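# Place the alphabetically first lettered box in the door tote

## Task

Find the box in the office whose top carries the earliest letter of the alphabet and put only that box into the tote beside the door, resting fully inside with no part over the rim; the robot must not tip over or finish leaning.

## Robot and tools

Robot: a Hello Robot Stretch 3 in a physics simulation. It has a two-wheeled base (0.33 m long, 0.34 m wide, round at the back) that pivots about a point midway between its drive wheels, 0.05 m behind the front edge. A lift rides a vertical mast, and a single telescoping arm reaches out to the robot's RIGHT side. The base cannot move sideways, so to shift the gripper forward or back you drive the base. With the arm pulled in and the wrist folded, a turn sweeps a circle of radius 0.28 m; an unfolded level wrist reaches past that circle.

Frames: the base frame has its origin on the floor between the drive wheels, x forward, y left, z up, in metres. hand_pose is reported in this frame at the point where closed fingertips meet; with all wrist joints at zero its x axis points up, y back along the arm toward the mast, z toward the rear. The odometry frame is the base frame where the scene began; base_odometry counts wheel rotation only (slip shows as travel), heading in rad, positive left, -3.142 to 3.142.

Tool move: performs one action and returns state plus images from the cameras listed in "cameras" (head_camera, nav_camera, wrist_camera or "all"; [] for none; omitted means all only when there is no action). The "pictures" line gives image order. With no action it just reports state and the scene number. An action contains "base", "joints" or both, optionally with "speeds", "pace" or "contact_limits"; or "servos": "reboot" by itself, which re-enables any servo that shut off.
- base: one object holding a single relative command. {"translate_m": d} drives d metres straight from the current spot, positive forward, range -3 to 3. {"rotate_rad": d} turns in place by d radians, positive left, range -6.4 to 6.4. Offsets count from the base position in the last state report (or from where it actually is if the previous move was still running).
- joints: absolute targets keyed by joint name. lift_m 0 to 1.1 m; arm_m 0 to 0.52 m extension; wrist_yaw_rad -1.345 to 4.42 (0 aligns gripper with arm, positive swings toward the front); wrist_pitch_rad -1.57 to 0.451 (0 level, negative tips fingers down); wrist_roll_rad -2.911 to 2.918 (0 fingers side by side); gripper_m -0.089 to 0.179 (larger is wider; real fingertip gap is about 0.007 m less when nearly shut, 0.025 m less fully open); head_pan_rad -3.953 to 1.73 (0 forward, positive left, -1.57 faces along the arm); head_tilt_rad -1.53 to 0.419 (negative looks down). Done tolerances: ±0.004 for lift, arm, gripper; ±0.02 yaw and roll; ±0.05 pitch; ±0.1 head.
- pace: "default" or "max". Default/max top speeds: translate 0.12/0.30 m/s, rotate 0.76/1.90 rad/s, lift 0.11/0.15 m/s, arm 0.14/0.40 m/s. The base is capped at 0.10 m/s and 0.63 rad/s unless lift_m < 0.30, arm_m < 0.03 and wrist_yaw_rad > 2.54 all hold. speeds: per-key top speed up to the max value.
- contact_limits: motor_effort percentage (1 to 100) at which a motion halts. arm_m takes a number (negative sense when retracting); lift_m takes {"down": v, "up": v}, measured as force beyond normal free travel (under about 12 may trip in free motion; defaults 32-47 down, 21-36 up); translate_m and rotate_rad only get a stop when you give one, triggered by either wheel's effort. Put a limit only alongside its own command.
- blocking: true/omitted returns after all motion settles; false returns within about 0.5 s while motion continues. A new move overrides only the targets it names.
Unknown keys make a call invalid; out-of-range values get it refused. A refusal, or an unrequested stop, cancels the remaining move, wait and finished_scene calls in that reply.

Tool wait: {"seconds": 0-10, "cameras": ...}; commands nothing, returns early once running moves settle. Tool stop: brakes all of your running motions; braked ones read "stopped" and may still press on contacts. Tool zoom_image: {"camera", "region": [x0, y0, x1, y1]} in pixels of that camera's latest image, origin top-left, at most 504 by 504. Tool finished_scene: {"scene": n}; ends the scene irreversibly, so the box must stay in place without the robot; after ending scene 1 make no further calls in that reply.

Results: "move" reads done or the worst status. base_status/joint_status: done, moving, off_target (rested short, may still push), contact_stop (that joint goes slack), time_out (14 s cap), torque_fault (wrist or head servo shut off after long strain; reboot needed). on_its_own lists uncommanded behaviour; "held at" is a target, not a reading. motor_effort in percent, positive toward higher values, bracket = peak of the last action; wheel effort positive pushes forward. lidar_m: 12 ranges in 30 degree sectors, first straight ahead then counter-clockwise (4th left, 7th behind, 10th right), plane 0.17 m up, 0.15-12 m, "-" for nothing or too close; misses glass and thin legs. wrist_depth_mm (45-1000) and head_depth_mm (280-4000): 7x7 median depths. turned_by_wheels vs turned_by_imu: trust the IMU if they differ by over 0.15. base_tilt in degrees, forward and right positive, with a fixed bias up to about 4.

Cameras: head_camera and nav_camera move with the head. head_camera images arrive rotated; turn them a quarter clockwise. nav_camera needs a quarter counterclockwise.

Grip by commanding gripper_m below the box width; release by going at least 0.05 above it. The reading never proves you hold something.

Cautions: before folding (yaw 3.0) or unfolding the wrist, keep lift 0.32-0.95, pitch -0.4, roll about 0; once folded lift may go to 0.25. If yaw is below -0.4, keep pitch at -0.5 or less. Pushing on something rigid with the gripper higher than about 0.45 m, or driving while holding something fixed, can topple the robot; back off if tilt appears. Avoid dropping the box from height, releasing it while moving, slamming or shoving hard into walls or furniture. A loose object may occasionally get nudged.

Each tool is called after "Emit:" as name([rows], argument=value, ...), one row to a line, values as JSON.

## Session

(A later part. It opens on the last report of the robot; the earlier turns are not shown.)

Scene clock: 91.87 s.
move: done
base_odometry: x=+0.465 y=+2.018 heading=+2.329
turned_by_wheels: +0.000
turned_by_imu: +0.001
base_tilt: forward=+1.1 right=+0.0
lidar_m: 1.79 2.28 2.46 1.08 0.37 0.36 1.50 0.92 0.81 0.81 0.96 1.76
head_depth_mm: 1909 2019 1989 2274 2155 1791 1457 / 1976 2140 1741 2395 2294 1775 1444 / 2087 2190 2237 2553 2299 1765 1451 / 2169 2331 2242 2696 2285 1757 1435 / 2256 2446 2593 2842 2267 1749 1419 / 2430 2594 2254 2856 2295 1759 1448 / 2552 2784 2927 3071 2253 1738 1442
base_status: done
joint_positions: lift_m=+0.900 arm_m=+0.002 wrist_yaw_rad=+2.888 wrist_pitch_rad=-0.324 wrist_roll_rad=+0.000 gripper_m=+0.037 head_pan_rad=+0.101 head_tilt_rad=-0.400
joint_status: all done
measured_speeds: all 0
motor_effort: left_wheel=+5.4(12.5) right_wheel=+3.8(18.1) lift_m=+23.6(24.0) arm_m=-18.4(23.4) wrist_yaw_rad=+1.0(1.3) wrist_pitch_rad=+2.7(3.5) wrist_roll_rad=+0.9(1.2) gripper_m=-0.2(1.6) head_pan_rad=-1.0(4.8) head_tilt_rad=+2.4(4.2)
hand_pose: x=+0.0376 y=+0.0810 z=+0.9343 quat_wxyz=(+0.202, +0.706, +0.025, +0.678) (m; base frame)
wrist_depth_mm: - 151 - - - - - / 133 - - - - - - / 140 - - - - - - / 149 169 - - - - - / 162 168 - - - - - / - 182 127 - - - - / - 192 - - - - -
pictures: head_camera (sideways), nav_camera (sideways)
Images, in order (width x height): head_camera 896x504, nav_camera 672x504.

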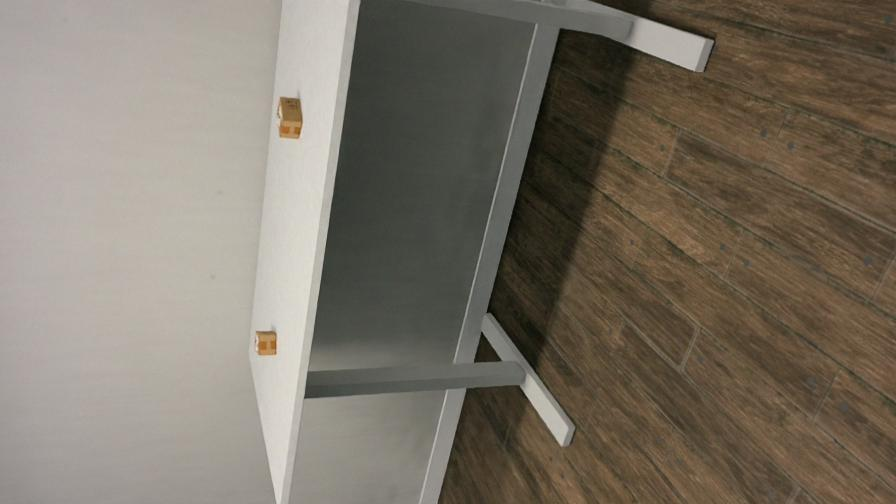

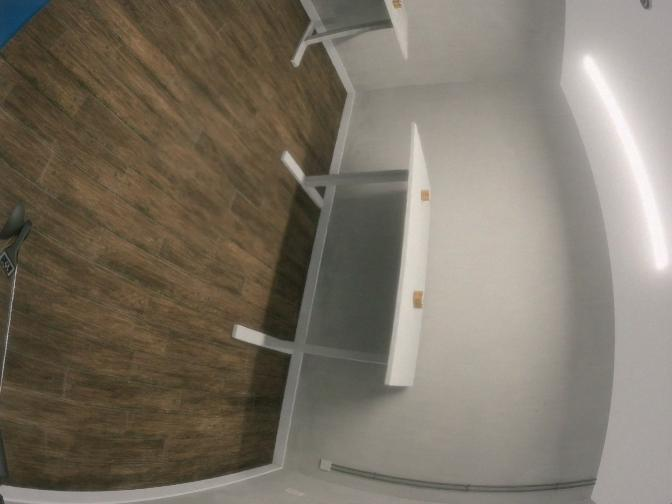

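Emit:
zoom_image(camera="head_camera", region=[264, 92, 314, 142])

Emit:
zoom_image(camera="head_camera", region=[240, 320, 290, 370])

Emit:
move(joints={"head_pan_rad":0.85}, pace="max", cameras=["head_camera","nav_camera"])

Emit:
zoom_image(camera="head_camera", region=[200, 50, 400, 250])

Emit:
zoom_image(camera="head_camera", region=[200, 250, 400, 450])

Scaled by 10.080 from the camera's 896x504 image, which has a finer 1280x720 frame.

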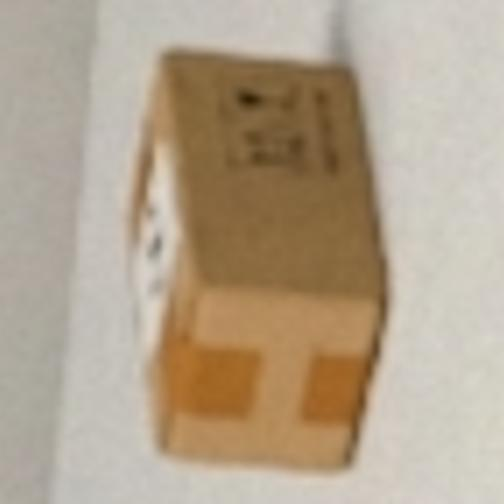

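Scaled by 10.080 from the camera's 896x504 image, which has a finer 1280x720 frame.

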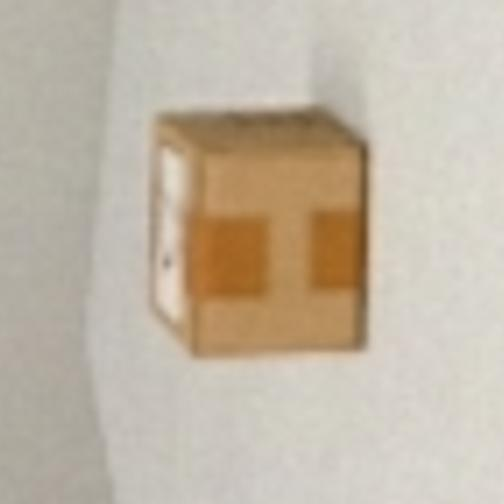

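Scene clock: 97.87 s.
move: done
base_odometry: x=+0.465 y=+2.018 heading=+2.329
turned_by_wheels: +0.000
turned_by_imu: +0.001
base_tilt: forward=+0.9 right=+0.0
lidar_m: 1.80 2.27 2.46 1.08 0.36 0.36 1.50 0.91 0.81 0.81 0.96 1.77
head_depth_mm: 3001 3282 3470 3295 2302 1778 1456 / 2924 3145 3397 3294 2305 1759 1446 / 2828 2981 3173 3011 2271 1748 1451 / 2715 2887 3109 3259 2288 1754 1432 / 2631 2785 3018 3129 2258 1742 1436 / 2555 2709 2902 3022 2272 1767 1434 / 2468 2656 2843 2932 2258 1744 1435
base_status: not commanded
joint_positions: lift_m=+0.900 arm_m=+0.002 wrist_yaw_rad=+2.888 wrist_pitch_rad=-0.324 wrist_roll_rad=+0.000 gripper_m=+0.037 head_pan_rad=+0.863 head_tilt_rad=-0.400
joint_status: all done
measured_speeds: all 0
motor_effort: left_wheel=+5.4(5.8) right_wheel=+4.0(4.5) lift_m=+24.0(24.5) arm_m=-17.3(17.7) wrist_yaw_rad=+0.9(1.3) wrist_pitch_rad=+2.9(3.3) wrist_roll_rad=+0.7(1.1) gripper_m=-1.4(1.4) head_pan_rad=+1.7(6.6) head_tilt_rad=+2.6(3.4)
hand_pose: x=+0.0376 y=+0.0810 z=+0.9343 quat_wxyz=(+0.202, +0.706, +0.025, +0.678) (m; base frame)
wrist_depth_mm: - 151 - - - - - / 133 - - - - - - / 140 - - - - - - / 149 169 - - - - - / 162 170 - - - - - / - 181 127 - - - - / - 192 - - - - -
pictures: head_camera (sideways), nav_camera (sideways)
Images, in order (width x height): head_camera 896x504, nav_camera 672x504.

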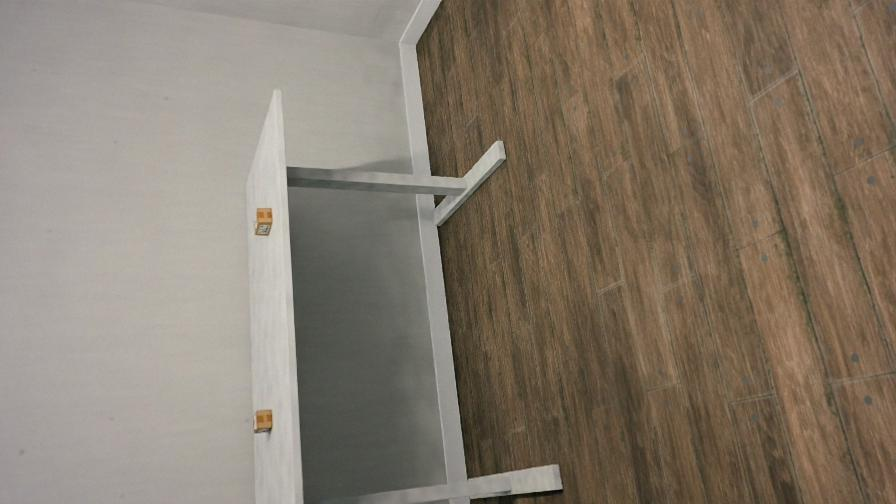

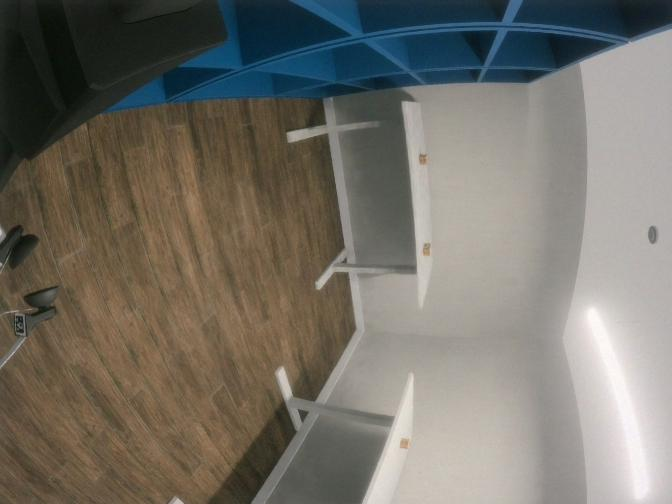

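Scaled by 2.520 from the camera's 896x504 image, which has a finer 1280x720 frame.

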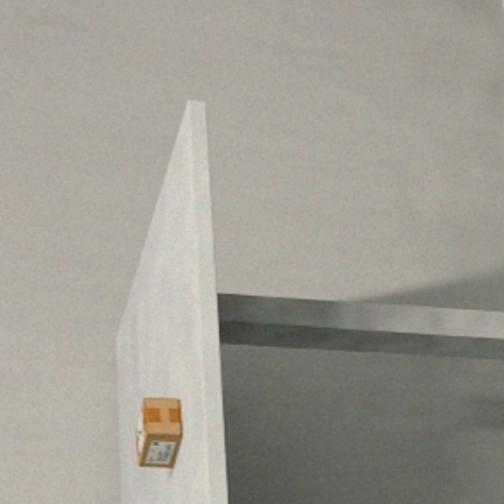

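Scaled by 2.520 from the camera's 896x504 image, which has a finer 1280x720 frame.

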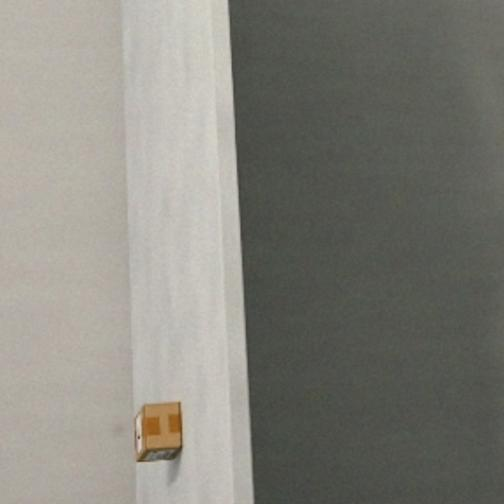

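Emit:
move(base={"rotate_rad":0.65}, joints={"head_pan_rad":0.0,"lift_m":0.28}, pace="max")

Emit:
move(base={"translate_m":1.85}, joints={"head_pan_rad":0.45,"head_tilt_rad":-0.35}, pace="max", cameras=["head_camera","nav_camera"])

Scene clock: 111.87 s.
move: done
base_odometry: x=+0.465 y=+2.018 heading=+2.978
turned_by_wheels: +0.649
turned_by_imu: +0.649
base_tilt: forward=+1.0 right=+0.0
lidar_m: 2.79 1.99 1.08 0.36 0.44 1.27 0.87 0.81 0.82 1.05 1.80 2.27
head_depth_mm: 2581 2699 2756 2885 2305 1783 1456 / 2882 3030 3175 3131 2311 1769 1437 / 3100 3306 3631 3252 2283 1759 1442 / 3030 3201 3372 3257 2314 1753 1441 / 2870 3057 2885 3078 2267 1769 1444 / 2656 2871 3030 3179 2273 1745 1437 / 2601 2721 2877 3054 2265 1751 1427
base_status: done
joint_positions: lift_m=+0.280 arm_m=+0.002 wrist_yaw_rad=+2.888 wrist_pitch_rad=-0.324 wrist_roll_rad=+0.000 gripper_m=+0.037 head_pan_rad=-0.001 head_tilt_rad=-0.400
joint_status: all done
measured_speeds: all 0
motor_effort: left_wheel=-10.6(14.2) right_wheel=+10.1(16.0) lift_m=+21.3(23.2) arm_m=-22.9(23.8) wrist_yaw_rad=+0.8(1.3) wrist_pitch_rad=+3.2(3.5) wrist_roll_rad=+0.9(1.1) gripper_m=-0.2(1.5) head_pan_rad=+2.5(5.0) head_tilt_rad=+2.1(3.4)
hand_pose: x=+0.0376 y=+0.0810 z=+0.3142 quat_wxyz=(+0.202, +0.706, +0.026, +0.678) (m; base frame)
wrist_depth_mm: - 337 - - - - - / 133 357 - - - - - / 140 375 944 - - - - / 150 169 420 - 879 930 955 / 167 172 440 632 690 708 691 / 551 183 128 538 554 570 577 / 481 194 294 489 464 482 489
pictures: none

Scene clock: 119.47 s.
move: done
base_odometry: x=-1.360 y=+2.319 heading=+2.978
turned_by_wheels: +0.000
turned_by_imu: -0.002
base_tilt: forward=+1.0 right=-0.2
lidar_m: 1.52 1.02 1.48 1.44 1.47 1.44 1.92 2.30 1.49 1.26 0.74 1.19
head_depth_mm: 1295 1375 1452 1583 1706 1805 1505 / 1283 1350 1462 1560 895 1773 1508 / 1271 1352 1436 1148 802 1766 1501 / 1245 1340 1416 1140 801 1697 1386 / 1246 1320 1396 1136 797 1719 1503 / 1230 1307 1377 1125 797 1688 1497 / 1219 1285 1369 1119 756 1689 1502
base_status: done
joint_positions: lift_m=+0.280 arm_m=+0.002 wrist_yaw_rad=+2.888 wrist_pitch_rad=-0.324 wrist_roll_rad=+0.000 gripper_m=+0.037 head_pan_rad=+0.450 head_tilt_rad=-0.349
joint_status: all done
measured_speeds: all 0
motor_effort: left_wheel=-2.0(15.8) right_wheel=+7.2(15.7) lift_m=+21.7(22.0) arm_m=-17.1(23.1) wrist_yaw_rad=+0.4(1.4) wrist_pitch_rad=+3.0(3.6) wrist_roll_rad=+0.8(1.2) gripper_m=-0.8(1.2) head_pan_rad=-2.4(4.8) head_tilt_rad=+3.0(6.0)
hand_pose: x=+0.0376 y=+0.0810 z=+0.3142 quat_wxyz=(+0.202, +0.706, +0.026, +0.678) (m; base frame)
wrist_depth_mm: - - - - - - - / 133 - - - - - - / 140 - - - - - - / 149 168 908 935 896 934 938 / 166 172 732 703 708 695 707 / 549 183 128 527 553 577 578 / 481 192 294 482 466 484 480
pictures: head_camera (sideways), nav_camera (sideways)
Images, in order (width x height): head_camera 896x504, nav_camera 672x504.

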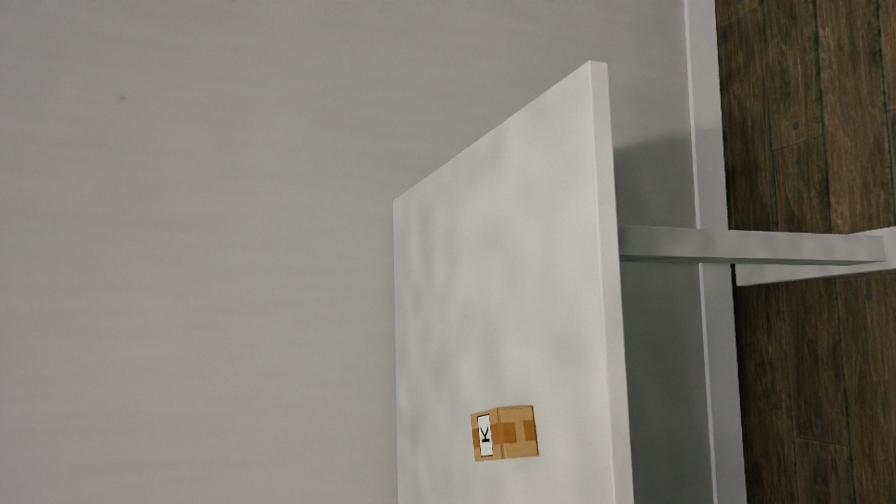

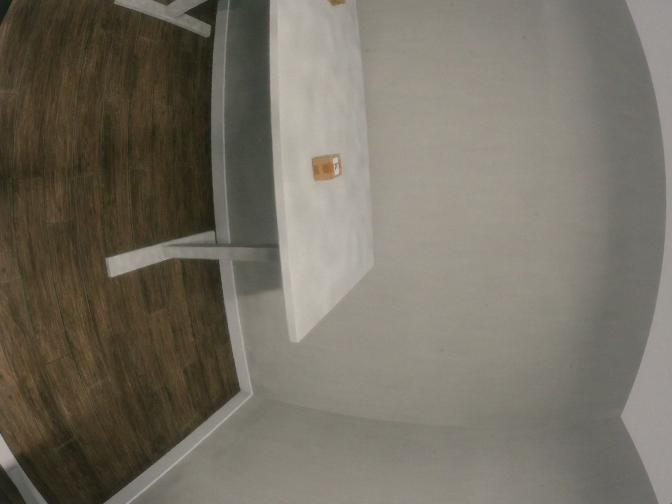

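Emit:
move(joints={"head_pan_rad":1.1}, pace="max", cameras=["head_camera","nav_camera"])

Emit:
zoom_image(camera="head_camera", region=[350, 100, 600, 350])

Emit:
move(joints={"head_pan_rad":-1.15}, pace="max", cameras=["head_camera"])

Emit:
zoom_image(camera="head_camera", region=[350, 100, 600, 350])

Emit:
move(joints={"head_pan_rad":-1.8}, pace="max", cameras=["head_camera","nav_camera"])

Emit:
zoom_image(camera="head_camera", region=[300, 100, 550, 350])

Emit:
move(joints={"head_pan_rad":-3.5,"head_tilt_rad":-0.4}, pace="max", cameras=["nav_camera","head_camera"])

Scene clock: 126.67 s.
move: done
base_odometry: x=-1.360 y=+2.319 heading=+2.978
turned_by_wheels: +0.000
turned_by_imu: +0.001
base_tilt: forward=+1.0 right=-0.2
lidar_m: 1.52 1.01 1.48 1.44 1.47 1.44 1.91 2.30 1.49 1.27 0.73 1.20
head_depth_mm: 1259 1312 1391 1165 773 1659 1505 / 1316 1387 1462 1152 809 1752 1507 / 1392 1463 1535 1144 847 1818 1505 / 1473 1551 1636 1140 894 1869 1493 / 1558 1661 1749 1133 2047 1868 1495 / 1664 1753 1859 1130 2152 1749 1505 / 1695 1844 1943 1124 2094 1791 1487
base_status: not commanded
joint_positions: lift_m=+0.280 arm_m=+0.002 wrist_yaw_rad=+2.888 wrist_pitch_rad=-0.324 wrist_roll_rad=+0.000 gripper_m=+0.037 head_pan_rad=+1.109 head_tilt_rad=-0.349
joint_status: all done
measured_speeds: all 0
motor_effort: left_wheel=-1.9(2.2) right_wheel=+7.2(7.5) lift_m=+21.6(22.1) arm_m=-14.8(15.8) wrist_yaw_rad=+0.1(1.2) wrist_pitch_rad=+2.9(3.5) wrist_roll_rad=+1.1(1.1) gripper_m=-0.3(1.1) head_pan_rad=+1.8(5.7) head_tilt_rad=+2.1(3.0)
hand_pose: x=+0.0376 y=+0.0810 z=+0.3142 quat_wxyz=(+0.202, +0.706, +0.026, +0.678) (m; base frame)
wrist_depth_mm: - - - - - - - / 133 - - - - - - / 140 - - - - - - / 149 169 931 928 943 909 943 / 168 173 727 708 715 711 702 / 546 182 128 529 549 568 568 / 476 193 294 484 465 484 486
pictures: head_camera (sideways), nav_camera (sideways)
Images, in order (width x height): head_camera 896x504, nav_camera 672x504.

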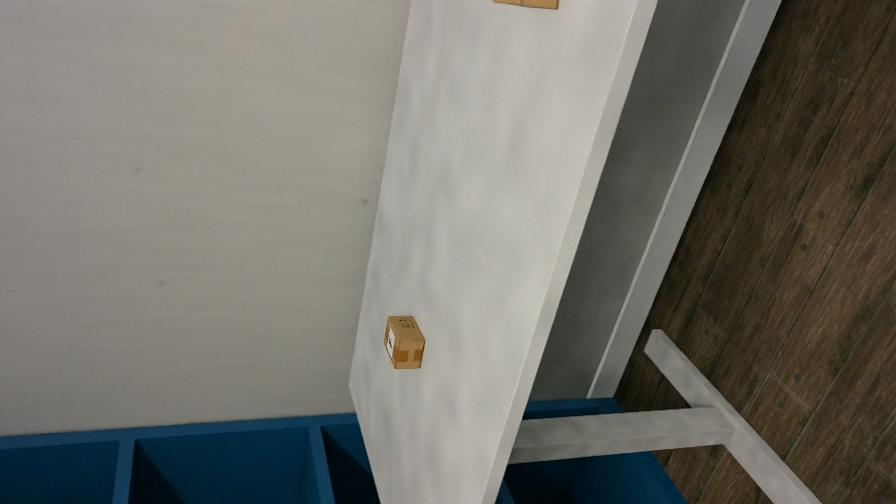

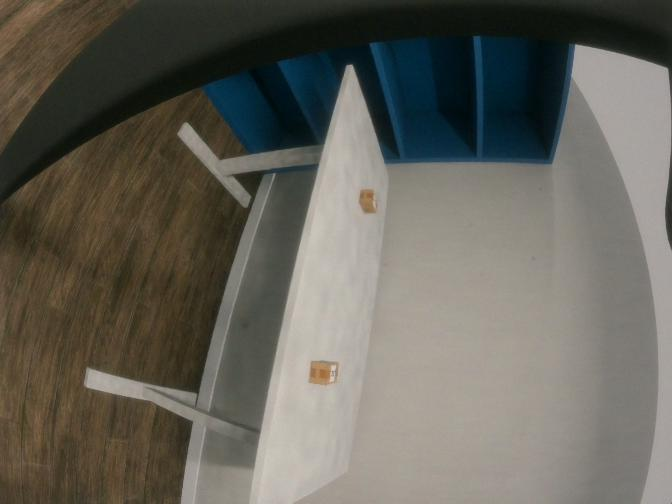

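Scaled by 2.016 from the camera's 896x504 image, which has a finer 1280x720 frame.

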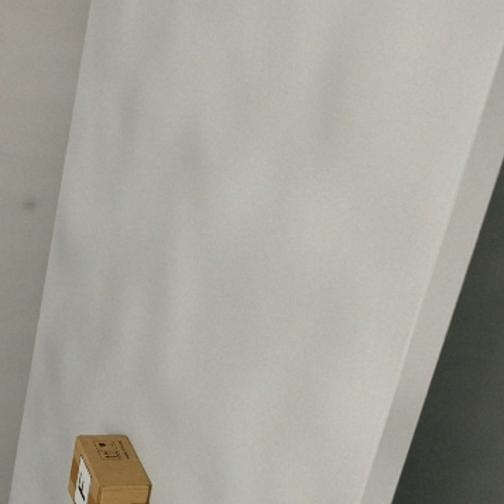

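Scene clock: 127.83 s.
move: done
base_odometry: x=-1.360 y=+2.319 heading=+2.978
turned_by_wheels: +0.000
turned_by_imu: +0.000
base_tilt: forward=+0.9 right=-0.1
lidar_m: 1.52 1.01 1.48 1.45 1.47 1.44 1.91 2.30 1.49 1.26 0.74 1.19
head_depth_mm: 1073 1145 1208 1031 689 515 1533 / 1050 1117 1192 1026 686 515 1483 / 1037 1099 1171 1020 680 512 1463 / 1016 1072 1150 1006 679 510 1464 / 1000 1059 1127 1004 673 509 956 / 984 1046 1107 1076 671 507 1382 / 967 1023 1083 1158 1231 1299 1414
base_status: not commanded
joint_positions: lift_m=+0.280 arm_m=+0.002 wrist_yaw_rad=+2.888 wrist_pitch_rad=-0.324 wrist_roll_rad=+0.000 gripper_m=+0.037 head_pan_rad=-1.193 head_tilt_rad=-0.349
joint_status: all done
measured_speeds: all 0
motor_effort: left_wheel=-1.7(2.1) right_wheel=+6.9(7.7) lift_m=+21.7(22.1) arm_m=-14.4(15.0) wrist_yaw_rad=+0.6(1.2) wrist_pitch_rad=+3.1(3.4) wrist_roll_rad=+0.8(1.2) gripper_m=-0.1(1.3) head_pan_rad=+2.3(5.8) head_tilt_rad=+1.8(2.5)
hand_pose: x=+0.0376 y=+0.0810 z=+0.3142 quat_wxyz=(+0.202, +0.706, +0.026, +0.678) (m; base frame)
wrist_depth_mm: - - - - - - - / 133 - - - - - - / 140 - - - - - - / 150 170 922 920 919 928 917 / 167 172 751 716 721 705 717 / 553 182 127 527 557 578 579 / 481 192 295 479 467 482 485
pictures: head_camera (sideways)
Images, in order (width x height): head_camera 896x504.

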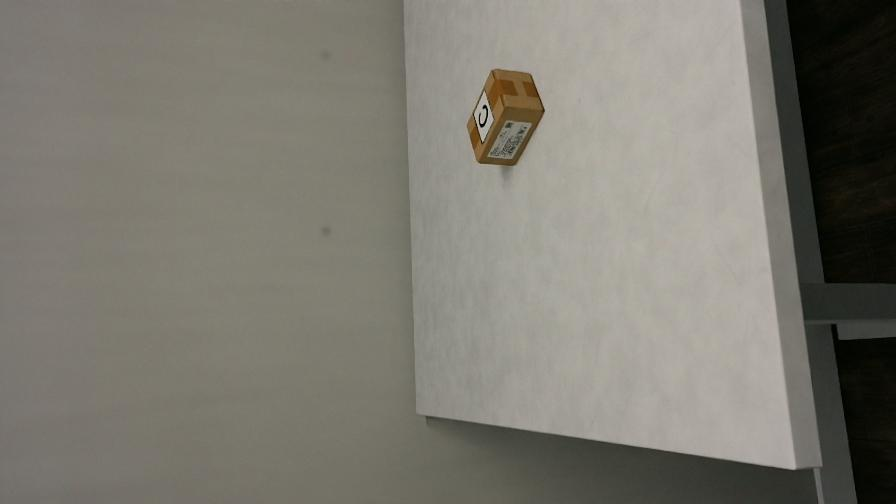

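Scaled by 2.016 from the camera's 896x504 image, which has a finer 1280x720 frame.

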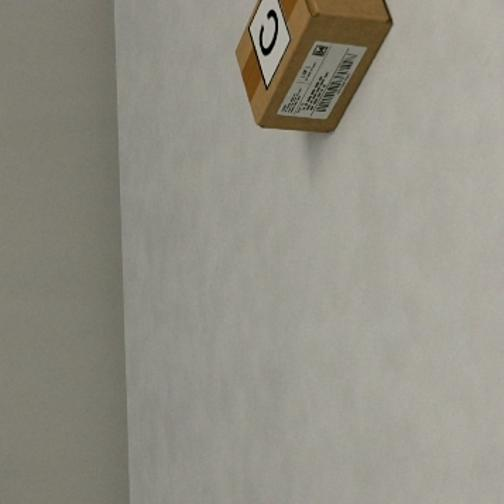

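Scene clock: 128.63 s.
move: done
base_odometry: x=-1.360 y=+2.319 heading=+2.978
turned_by_wheels: +0.000
turned_by_imu: +0.000
base_tilt: forward=+1.0 right=-0.1
lidar_m: 1.52 1.02 1.48 1.45 1.47 1.44 1.91 2.30 1.49 1.26 0.74 1.20
head_depth_mm: 2079 2253 2351 1116 2494 1887 1511 / 1862 2010 2094 1027 1683 1765 1525 / 1657 1781 1814 1026 795 1879 1513 / 1493 1586 1665 1015 714 1855 1494 / 1368 1445 1513 1008 677 1734 1500 / 1248 1310 1382 1005 671 568 1491 / 1147 1209 1273 995 670 506 1489
base_status: not commanded
joint_positions: lift_m=+0.280 arm_m=+0.002 wrist_yaw_rad=+2.888 wrist_pitch_rad=-0.324 wrist_roll_rad=+0.000 gripper_m=+0.037 head_pan_rad=-1.837 head_tilt_rad=-0.349
joint_status: all done
measured_speeds: all 0
motor_effort: left_wheel=-2.1(2.2) right_wheel=+7.4(7.6) lift_m=+22.0(22.0) arm_m=-13.4(14.1) wrist_yaw_rad=+0.9(1.1) wrist_pitch_rad=+3.1(3.4) wrist_roll_rad=+0.8(1.0) gripper_m=-0.4(0.9) head_pan_rad=+0.7(4.3) head_tilt_rad=+0.8(2.1)
hand_pose: x=+0.0376 y=+0.0810 z=+0.3142 quat_wxyz=(+0.202, +0.706, +0.026, +0.678) (m; base frame)
wrist_depth_mm: - - - - - - - / 133 - - - - - - / 140 - - - - - - / 149 168 903 949 947 947 924 / 167 172 757 718 704 706 724 / 551 183 128 541 549 577 567 / 479 193 294 481 468 484 474
pictures: head_camera (sideways), nav_camera (sideways)
Images, in order (width x height): head_camera 896x504, nav_camera 672x504.

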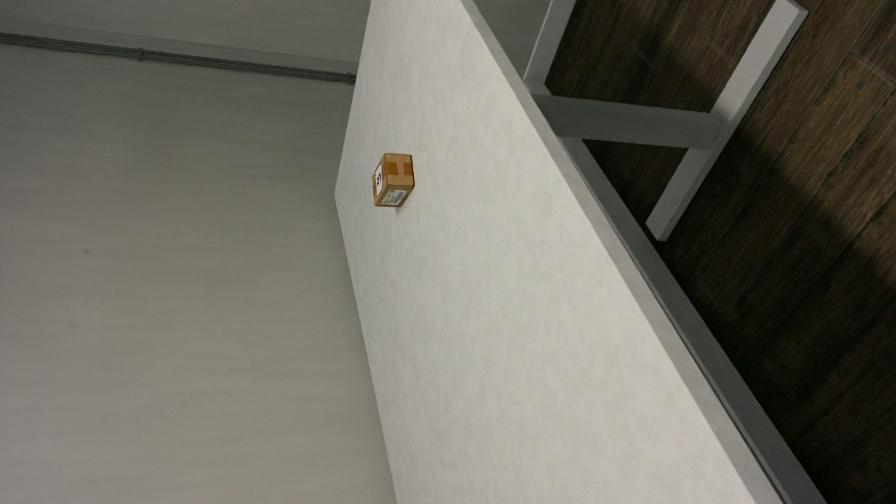

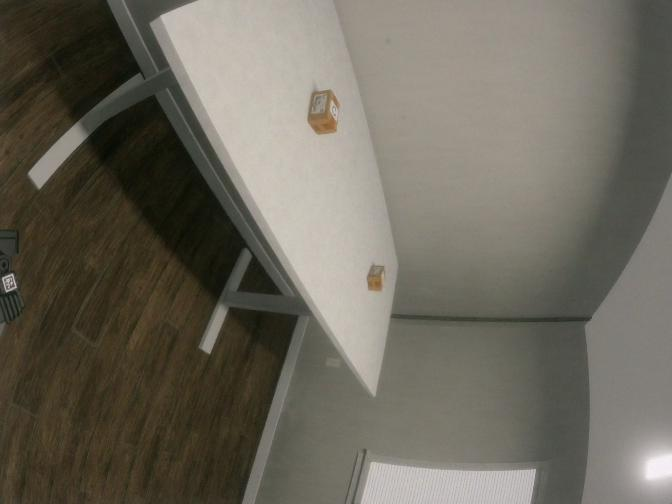

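Scaled by 2.016 from the camera's 896x504 image, which has a finer 1280x720 frame.

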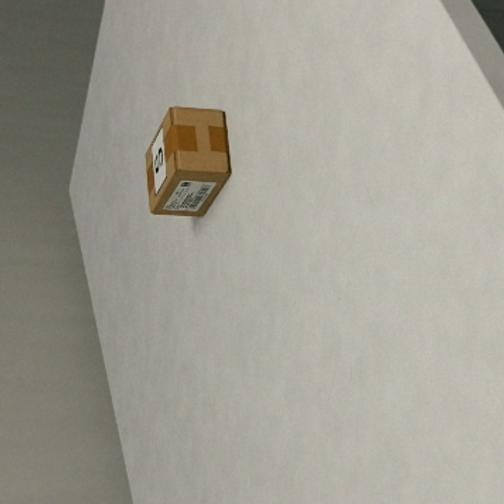

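Scene clock: 129.70 s.
move: done
base_odometry: x=-1.360 y=+2.319 heading=+2.978
turned_by_wheels: +0.000
turned_by_imu: +0.000
base_tilt: forward=+0.8 right=+0.0
lidar_m: 1.52 1.01 1.48 1.44 1.47 1.44 1.91 2.30 1.50 1.26 0.74 1.20
head_depth_mm: 1571 1317 1369 1487 1615 1692 1455 / 1694 1797 1872 1952 1992 1735 1450 / 1775 1928 2049 1955 2155 1782 1444 / 1885 2036 2174 2202 2182 1770 1443 / 1746 1860 2007 2100 2161 1785 1438 / 2669 2868 3069 3071 2267 1764 1434 / 2534 2692 2805 2909 2280 1766 1441
base_status: not commanded
joint_positions: lift_m=+0.280 arm_m=+0.002 wrist_yaw_rad=+2.888 wrist_pitch_rad=-0.324 wrist_roll_rad=+0.000 gripper_m=+0.037 head_pan_rad=-3.554 head_tilt_rad=-0.398
joint_status: all done
measured_speeds: all 0
motor_effort: left_wheel=-1.8(2.1) right_wheel=+7.4(7.6) lift_m=+21.8(22.1) arm_m=-12.9(13.8) wrist_yaw_rad=+0.7(1.3) wrist_pitch_rad=+3.3(3.4) wrist_roll_rad=+0.8(1.1) gripper_m=-0.3(1.0) head_pan_rad=+3.4(5.4) head_tilt_rad=-1.9(3.2)
hand_pose: x=+0.0376 y=+0.0810 z=+0.3142 quat_wxyz=(+0.202, +0.706, +0.026, +0.678) (m; base frame)
wrist_depth_mm: - - - - - - - / 133 - - - - - - / 140 - - - - - - / 150 169 943 936 919 935 945 / 167 172 742 715 701 710 706 / 554 183 128 530 555 575 575 / 473 193 294 480 471 482 480
pictures: head_camera (sideways), nav_camera (sideways)
Images, in order (width x height): head_camera 896x504, nav_camera 672x504.

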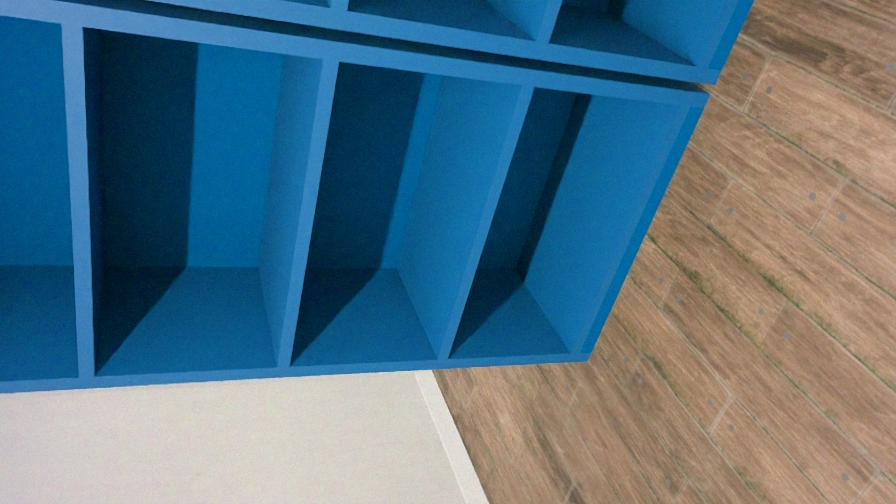

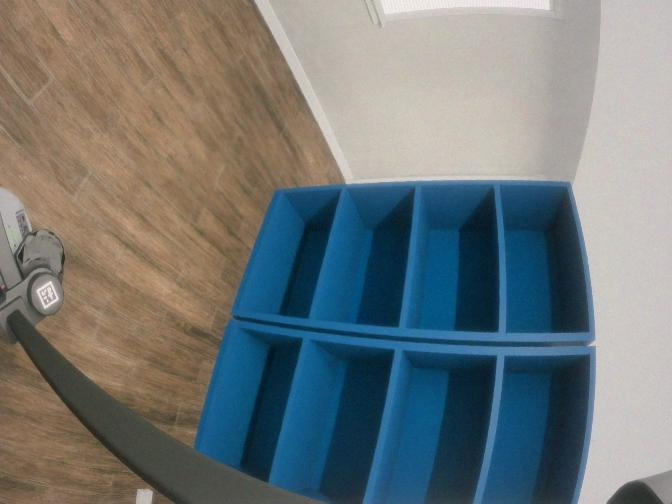

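Emit:
move(joints={"head_pan_rad":-1.4,"head_tilt_rad":-0.35}, pace="max", cameras=["head_camera"])

Emit:
zoom_image(camera="head_camera", region=[440, 190, 560, 310])

Emit:
move(joints={"head_pan_rad":-1.75}, pace="max", cameras=["head_camera"])

Emit:
zoom_image(camera="head_camera", region=[350, 170, 450, 270])

Emit:
move(joints={"head_pan_rad":1.3}, pace="max", cameras=["head_camera","nav_camera"])

Emit:
zoom_image(camera="head_camera", region=[350, 160, 450, 260])

Scene clock: 137.83 s.
move: done
base_odometry: x=-1.360 y=+2.319 heading=+2.978
turned_by_wheels: +0.000
turned_by_imu: +0.001
base_tilt: forward=+0.9 right=-0.2
lidar_m: 1.52 1.02 1.48 1.45 1.47 1.44 1.91 2.30 1.50 1.26 0.74 1.19
head_depth_mm: 1168 1255 1357 1017 680 572 1518 / 1139 1207 1302 1008 676 550 1507 / 1099 1171 1249 1006 673 527 1498 / 1059 1122 1199 996 672 507 1496 / 1025 1088 1162 990 666 506 1456 / 1001 1057 1128 983 667 504 931 / 967 1022 1086 980 665 503 1373
base_status: not commanded
joint_positions: lift_m=+0.280 arm_m=+0.002 wrist_yaw_rad=+2.888 wrist_pitch_rad=-0.324 wrist_roll_rad=+0.000 gripper_m=+0.037 head_pan_rad=-1.352 head_tilt_rad=-0.354
joint_status: all done
measured_speeds: all 0
motor_effort: left_wheel=-1.9(2.2) right_wheel=+7.4(7.7) lift_m=+22.1(22.2) arm_m=-9.9(11.0) wrist_yaw_rad=+0.5(1.1) wrist_pitch_rad=+2.9(3.4) wrist_roll_rad=+0.8(1.1) gripper_m=-0.6(1.1) head_pan_rad=-2.1(5.2) head_tilt_rad=+3.5(6.5)
hand_pose: x=+0.0376 y=+0.0810 z=+0.3142 quat_wxyz=(+0.202, +0.706, +0.026, +0.678) (m; base frame)
wrist_depth_mm: - - - - - - - / 133 - - - - - - / 140 - - - - - - / 149 169 924 945 945 917 920 / 166 172 755 707 717 713 709 / 550 183 127 529 548 580 566 / 474 193 293 474 468 481 482
pictures: head_camera (sideways)
Images, in order (width x height): head_camera 896x504.

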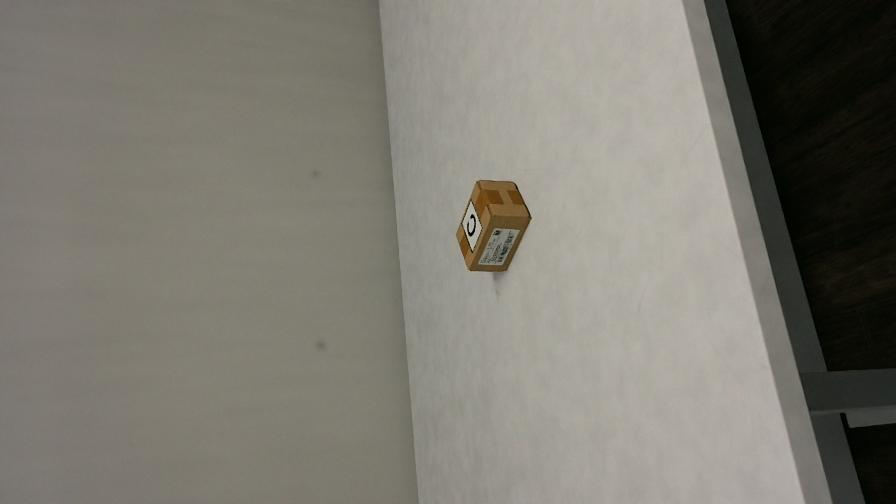

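Scaled by 4.200 from the camera's 896x504 image, which has a finer 1280x720 frame.

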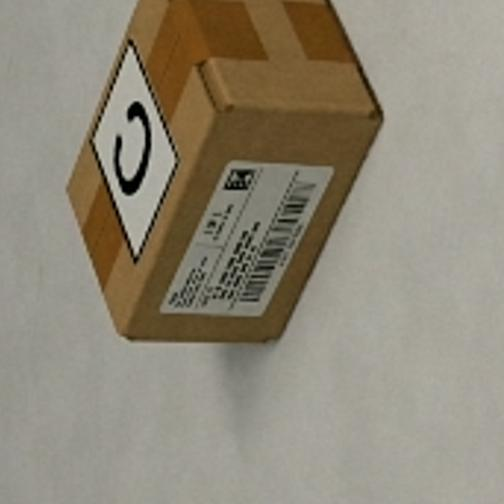

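Scene clock: 138.70 s.
move: done
base_odometry: x=-1.360 y=+2.319 heading=+2.978
turned_by_wheels: +0.000
turned_by_imu: +0.000
base_tilt: forward=+0.8 right=+0.0
lidar_m: 1.52 1.01 1.48 1.45 1.47 1.44 1.91 2.30 1.49 1.26 0.74 1.20
head_depth_mm: 1783 1934 2060 1028 1609 1737 1520 / 1596 1736 1792 1013 792 1827 1504 / 1466 1568 1633 1006 713 1862 1508 / 1343 1436 1514 1009 675 1814 1490 / 1248 1310 1388 1000 674 568 1488 / 1164 1221 1292 991 669 525 1495 / 1089 1139 1206 986 669 505 1446
base_status: not commanded
joint_positions: lift_m=+0.280 arm_m=+0.002 wrist_yaw_rad=+2.888 wrist_pitch_rad=-0.324 wrist_roll_rad=+0.000 gripper_m=+0.037 head_pan_rad=-1.734 head_tilt_rad=-0.352
joint_status: all done
measured_speeds: translate_m=+0.000 rotate_rad=+0.000 lift_m=+0.000 arm_m=+0.000 wrist_yaw_rad=+0.000 wrist_pitch_rad=+0.000 wrist_roll_rad=+0.000 head_pan_rad=-0.024 head_tilt_rad=+0.000
motor_effort: left_wheel=-2.0(2.1) right_wheel=+7.4(7.6) lift_m=+22.1(22.1) arm_m=-9.0(9.7) wrist_yaw_rad=+0.9(1.2) wrist_pitch_rad=+3.0(3.4) wrist_roll_rad=+0.9(1.1) gripper_m=-1.2(1.3) head_pan_rad=-2.7(5.1) head_tilt_rad=+3.3(4.9)
hand_pose: x=+0.0376 y=+0.0810 z=+0.3142 quat_wxyz=(+0.202, +0.706, +0.026, +0.678) (m; base frame)
wrist_depth_mm: - - - - - - - / 133 - - - - - - / 140 - - - - - - / 150 170 927 941 937 951 919 / 167 172 741 717 708 710 713 / 552 183 128 532 551 573 572 / 478 193 294 483 466 481 477
pictures: head_camera (sideways)
Images, in order (width x height): head_camera 896x504.

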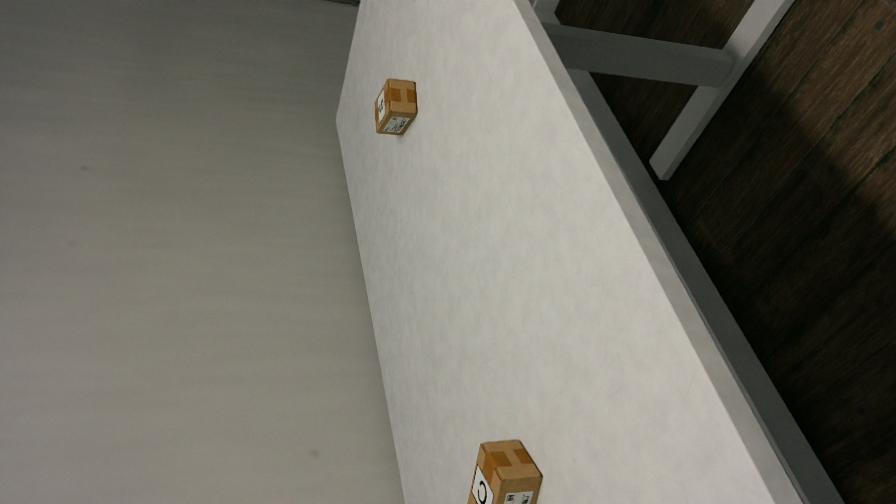

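Scaled by 5.040 from the camera's 896x504 image, which has a finer 1280x720 frame.

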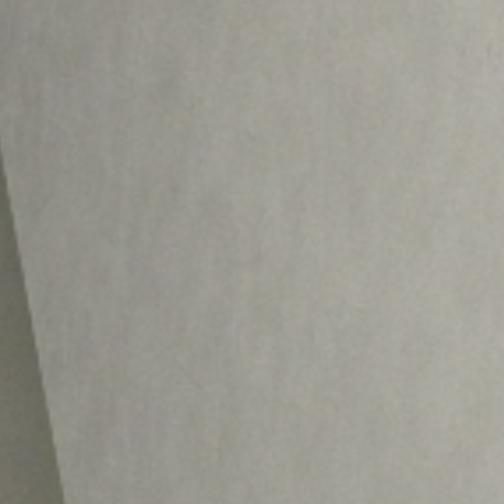

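Scene clock: 141.53 s.
move: done
base_odometry: x=-1.360 y=+2.319 heading=+2.978
turned_by_wheels: +0.000
turned_by_imu: +0.000
base_tilt: forward=+1.0 right=-0.1
lidar_m: 1.53 1.01 1.48 1.45 1.48 1.44 1.91 2.29 1.50 1.26 0.74 1.20
head_depth_mm: 1372 1437 1496 1161 813 1733 1518 / 1476 1539 1620 1155 898 1819 1513 / 1591 1665 1762 1144 1991 1873 1509 / 1704 1812 1885 1139 2184 1867 1497 / 1817 1914 1974 1218 2118 1743 1501 / 1917 2050 2110 1409 2330 1862 1482 / 1811 1901 1938 1903 2135 1798 1476
base_status: not commanded
joint_positions: lift_m=+0.280 arm_m=+0.002 wrist_yaw_rad=+2.888 wrist_pitch_rad=-0.324 wrist_roll_rad=+0.000 gripper_m=+0.037 head_pan_rad=+1.316 head_tilt_rad=-0.350
joint_status: all done
measured_speeds: translate_m=+0.000 rotate_rad=+0.000 lift_m=+0.000 arm_m=+0.000 wrist_yaw_rad=+0.000 wrist_pitch_rad=+0.000 wrist_roll_rad=+0.000 head_pan_rad=-0.024 head_tilt_rad=+0.000
motor_effort: left_wheel=-1.8(2.2) right_wheel=+7.3(7.6) lift_m=+21.9(22.4) arm_m=-6.5(9.5) wrist_yaw_rad=+0.6(1.3) wrist_pitch_rad=+3.2(3.4) wrist_roll_rad=+0.8(1.2) gripper_m=+0.0(1.6) head_pan_rad=-3.5(5.0) head_tilt_rad=+4.1(5.0)
hand_pose: x=+0.0376 y=+0.0810 z=+0.3142 quat_wxyz=(+0.202, +0.706, +0.026, +0.678) (m; base frame)
wrist_depth_mm: - - - - - - - / 133 - - - - - - / 140 - - - - - - / 150 169 914 920 924 918 901 / 166 172 739 697 705 711 718 / 549 183 127 530 548 576 567 / 481 194 294 478 467 485 481
pictures: head_camera (sideways), nav_camera (sideways)
Images, in order (width x height): head_camera 896x504, nav_camera 672x504.

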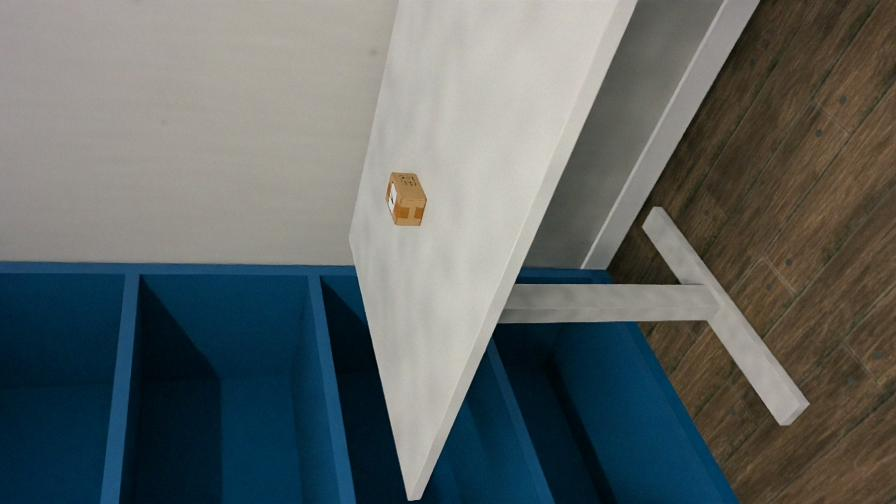

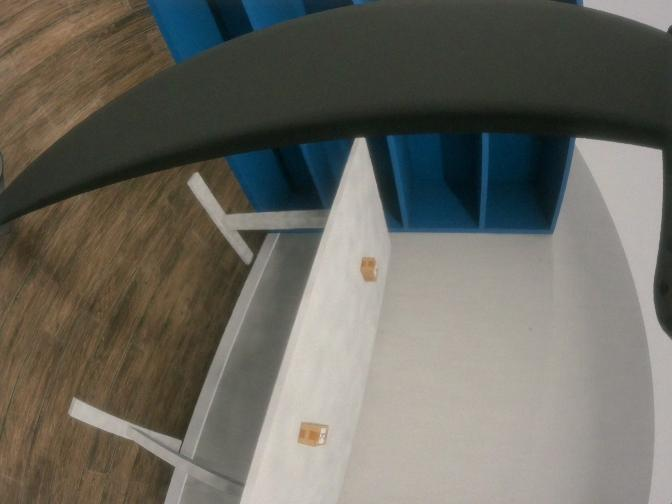

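Scaled by 5.040 from the camera's 896x504 image, which has a finer 1280x720 frame.

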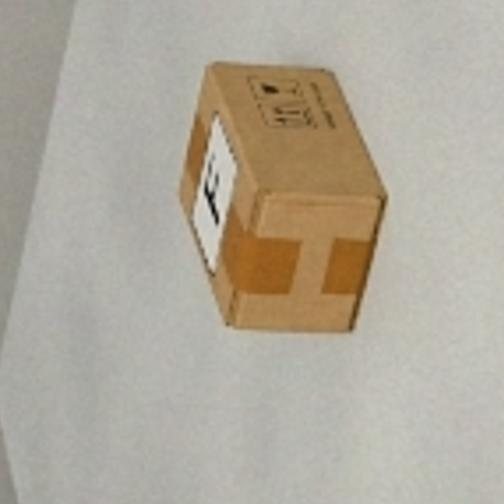

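Emit:
move(joints={"head_pan_rad":-1.95}, pace="max", cameras=["head_camera"])

Emit:
zoom_image(camera="head_camera", region=[355, 200, 435, 280])

Scene clock: 149.43 s.
move: done
base_odometry: x=-1.360 y=+2.319 heading=+2.978
turned_by_wheels: +0.000
turned_by_imu: +0.001
base_tilt: forward=+0.9 right=-0.2
lidar_m: 1.52 1.02 1.48 1.44 1.47 1.44 1.91 2.30 1.50 1.26 0.74 1.20
head_depth_mm: 2053 2146 2240 2366 2445 1888 1518 / 2176 2301 2384 1189 2491 1872 1517 / 2000 2179 2241 1017 2199 1778 1501 / 1766 1877 1901 1015 2183 1818 1509 / 1559 1654 1691 1004 709 1875 1513 / 1389 1472 1524 999 673 1736 1484 / 1267 1327 1377 990 670 564 1487
base_status: not commanded
joint_positions: lift_m=+0.280 arm_m=+0.002 wrist_yaw_rad=+2.888 wrist_pitch_rad=-0.324 wrist_roll_rad=+0.000 gripper_m=+0.037 head_pan_rad=-1.966 head_tilt_rad=-0.350
joint_status: all done
measured_speeds: translate_m=+0.000 rotate_rad=+0.000 lift_m=+0.000 arm_m=+0.000 wrist_yaw_rad=+0.000 wrist_pitch_rad=+0.000 wrist_roll_rad=+0.000 head_pan_rad=+0.024 head_tilt_rad=+0.000
motor_effort: left_wheel=-1.8(2.1) right_wheel=+7.2(7.7) lift_m=+22.1(22.5) arm_m=-3.4(5.2) wrist_yaw_rad=+0.6(1.2) wrist_pitch_rad=+3.1(3.5) wrist_roll_rad=+0.9(1.2) gripper_m=+0.0(1.6) head_pan_rad=+2.5(4.7) head_tilt_rad=+4.2(4.7)
hand_pose: x=+0.0376 y=+0.0810 z=+0.3142 quat_wxyz=(+0.202, +0.706, +0.026, +0.678) (m; base frame)
wrist_depth_mm: - - - - - - - / 133 - - - - - - / 140 - - - - - - / 150 169 927 916 933 927 914 / 167 172 731 697 722 714 721 / 542 182 127 530 548 570 575 / 480 193 292 481 464 487 481
pictures: head_camera (sideways)
Images, in order (width x height): head_camera 896x504.

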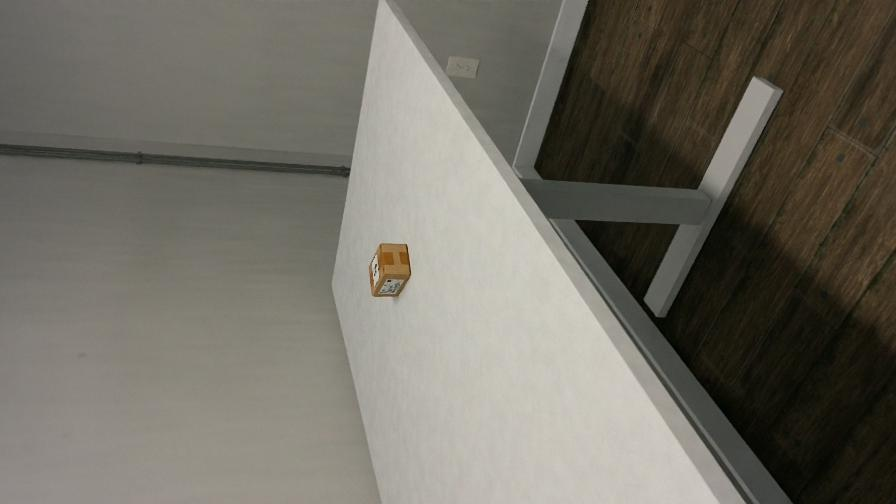

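Scaled by 6.300 from the camera's 896x504 image, which has a finer 1280x720 frame.

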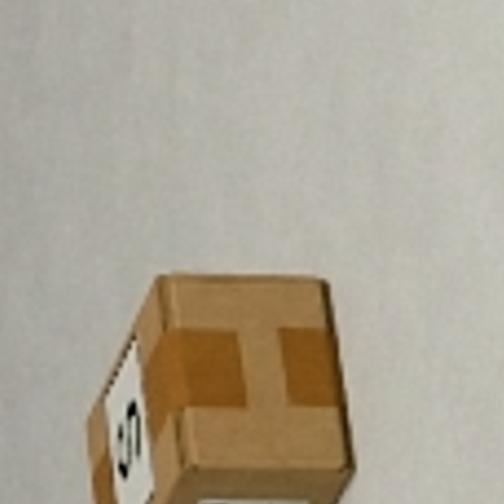

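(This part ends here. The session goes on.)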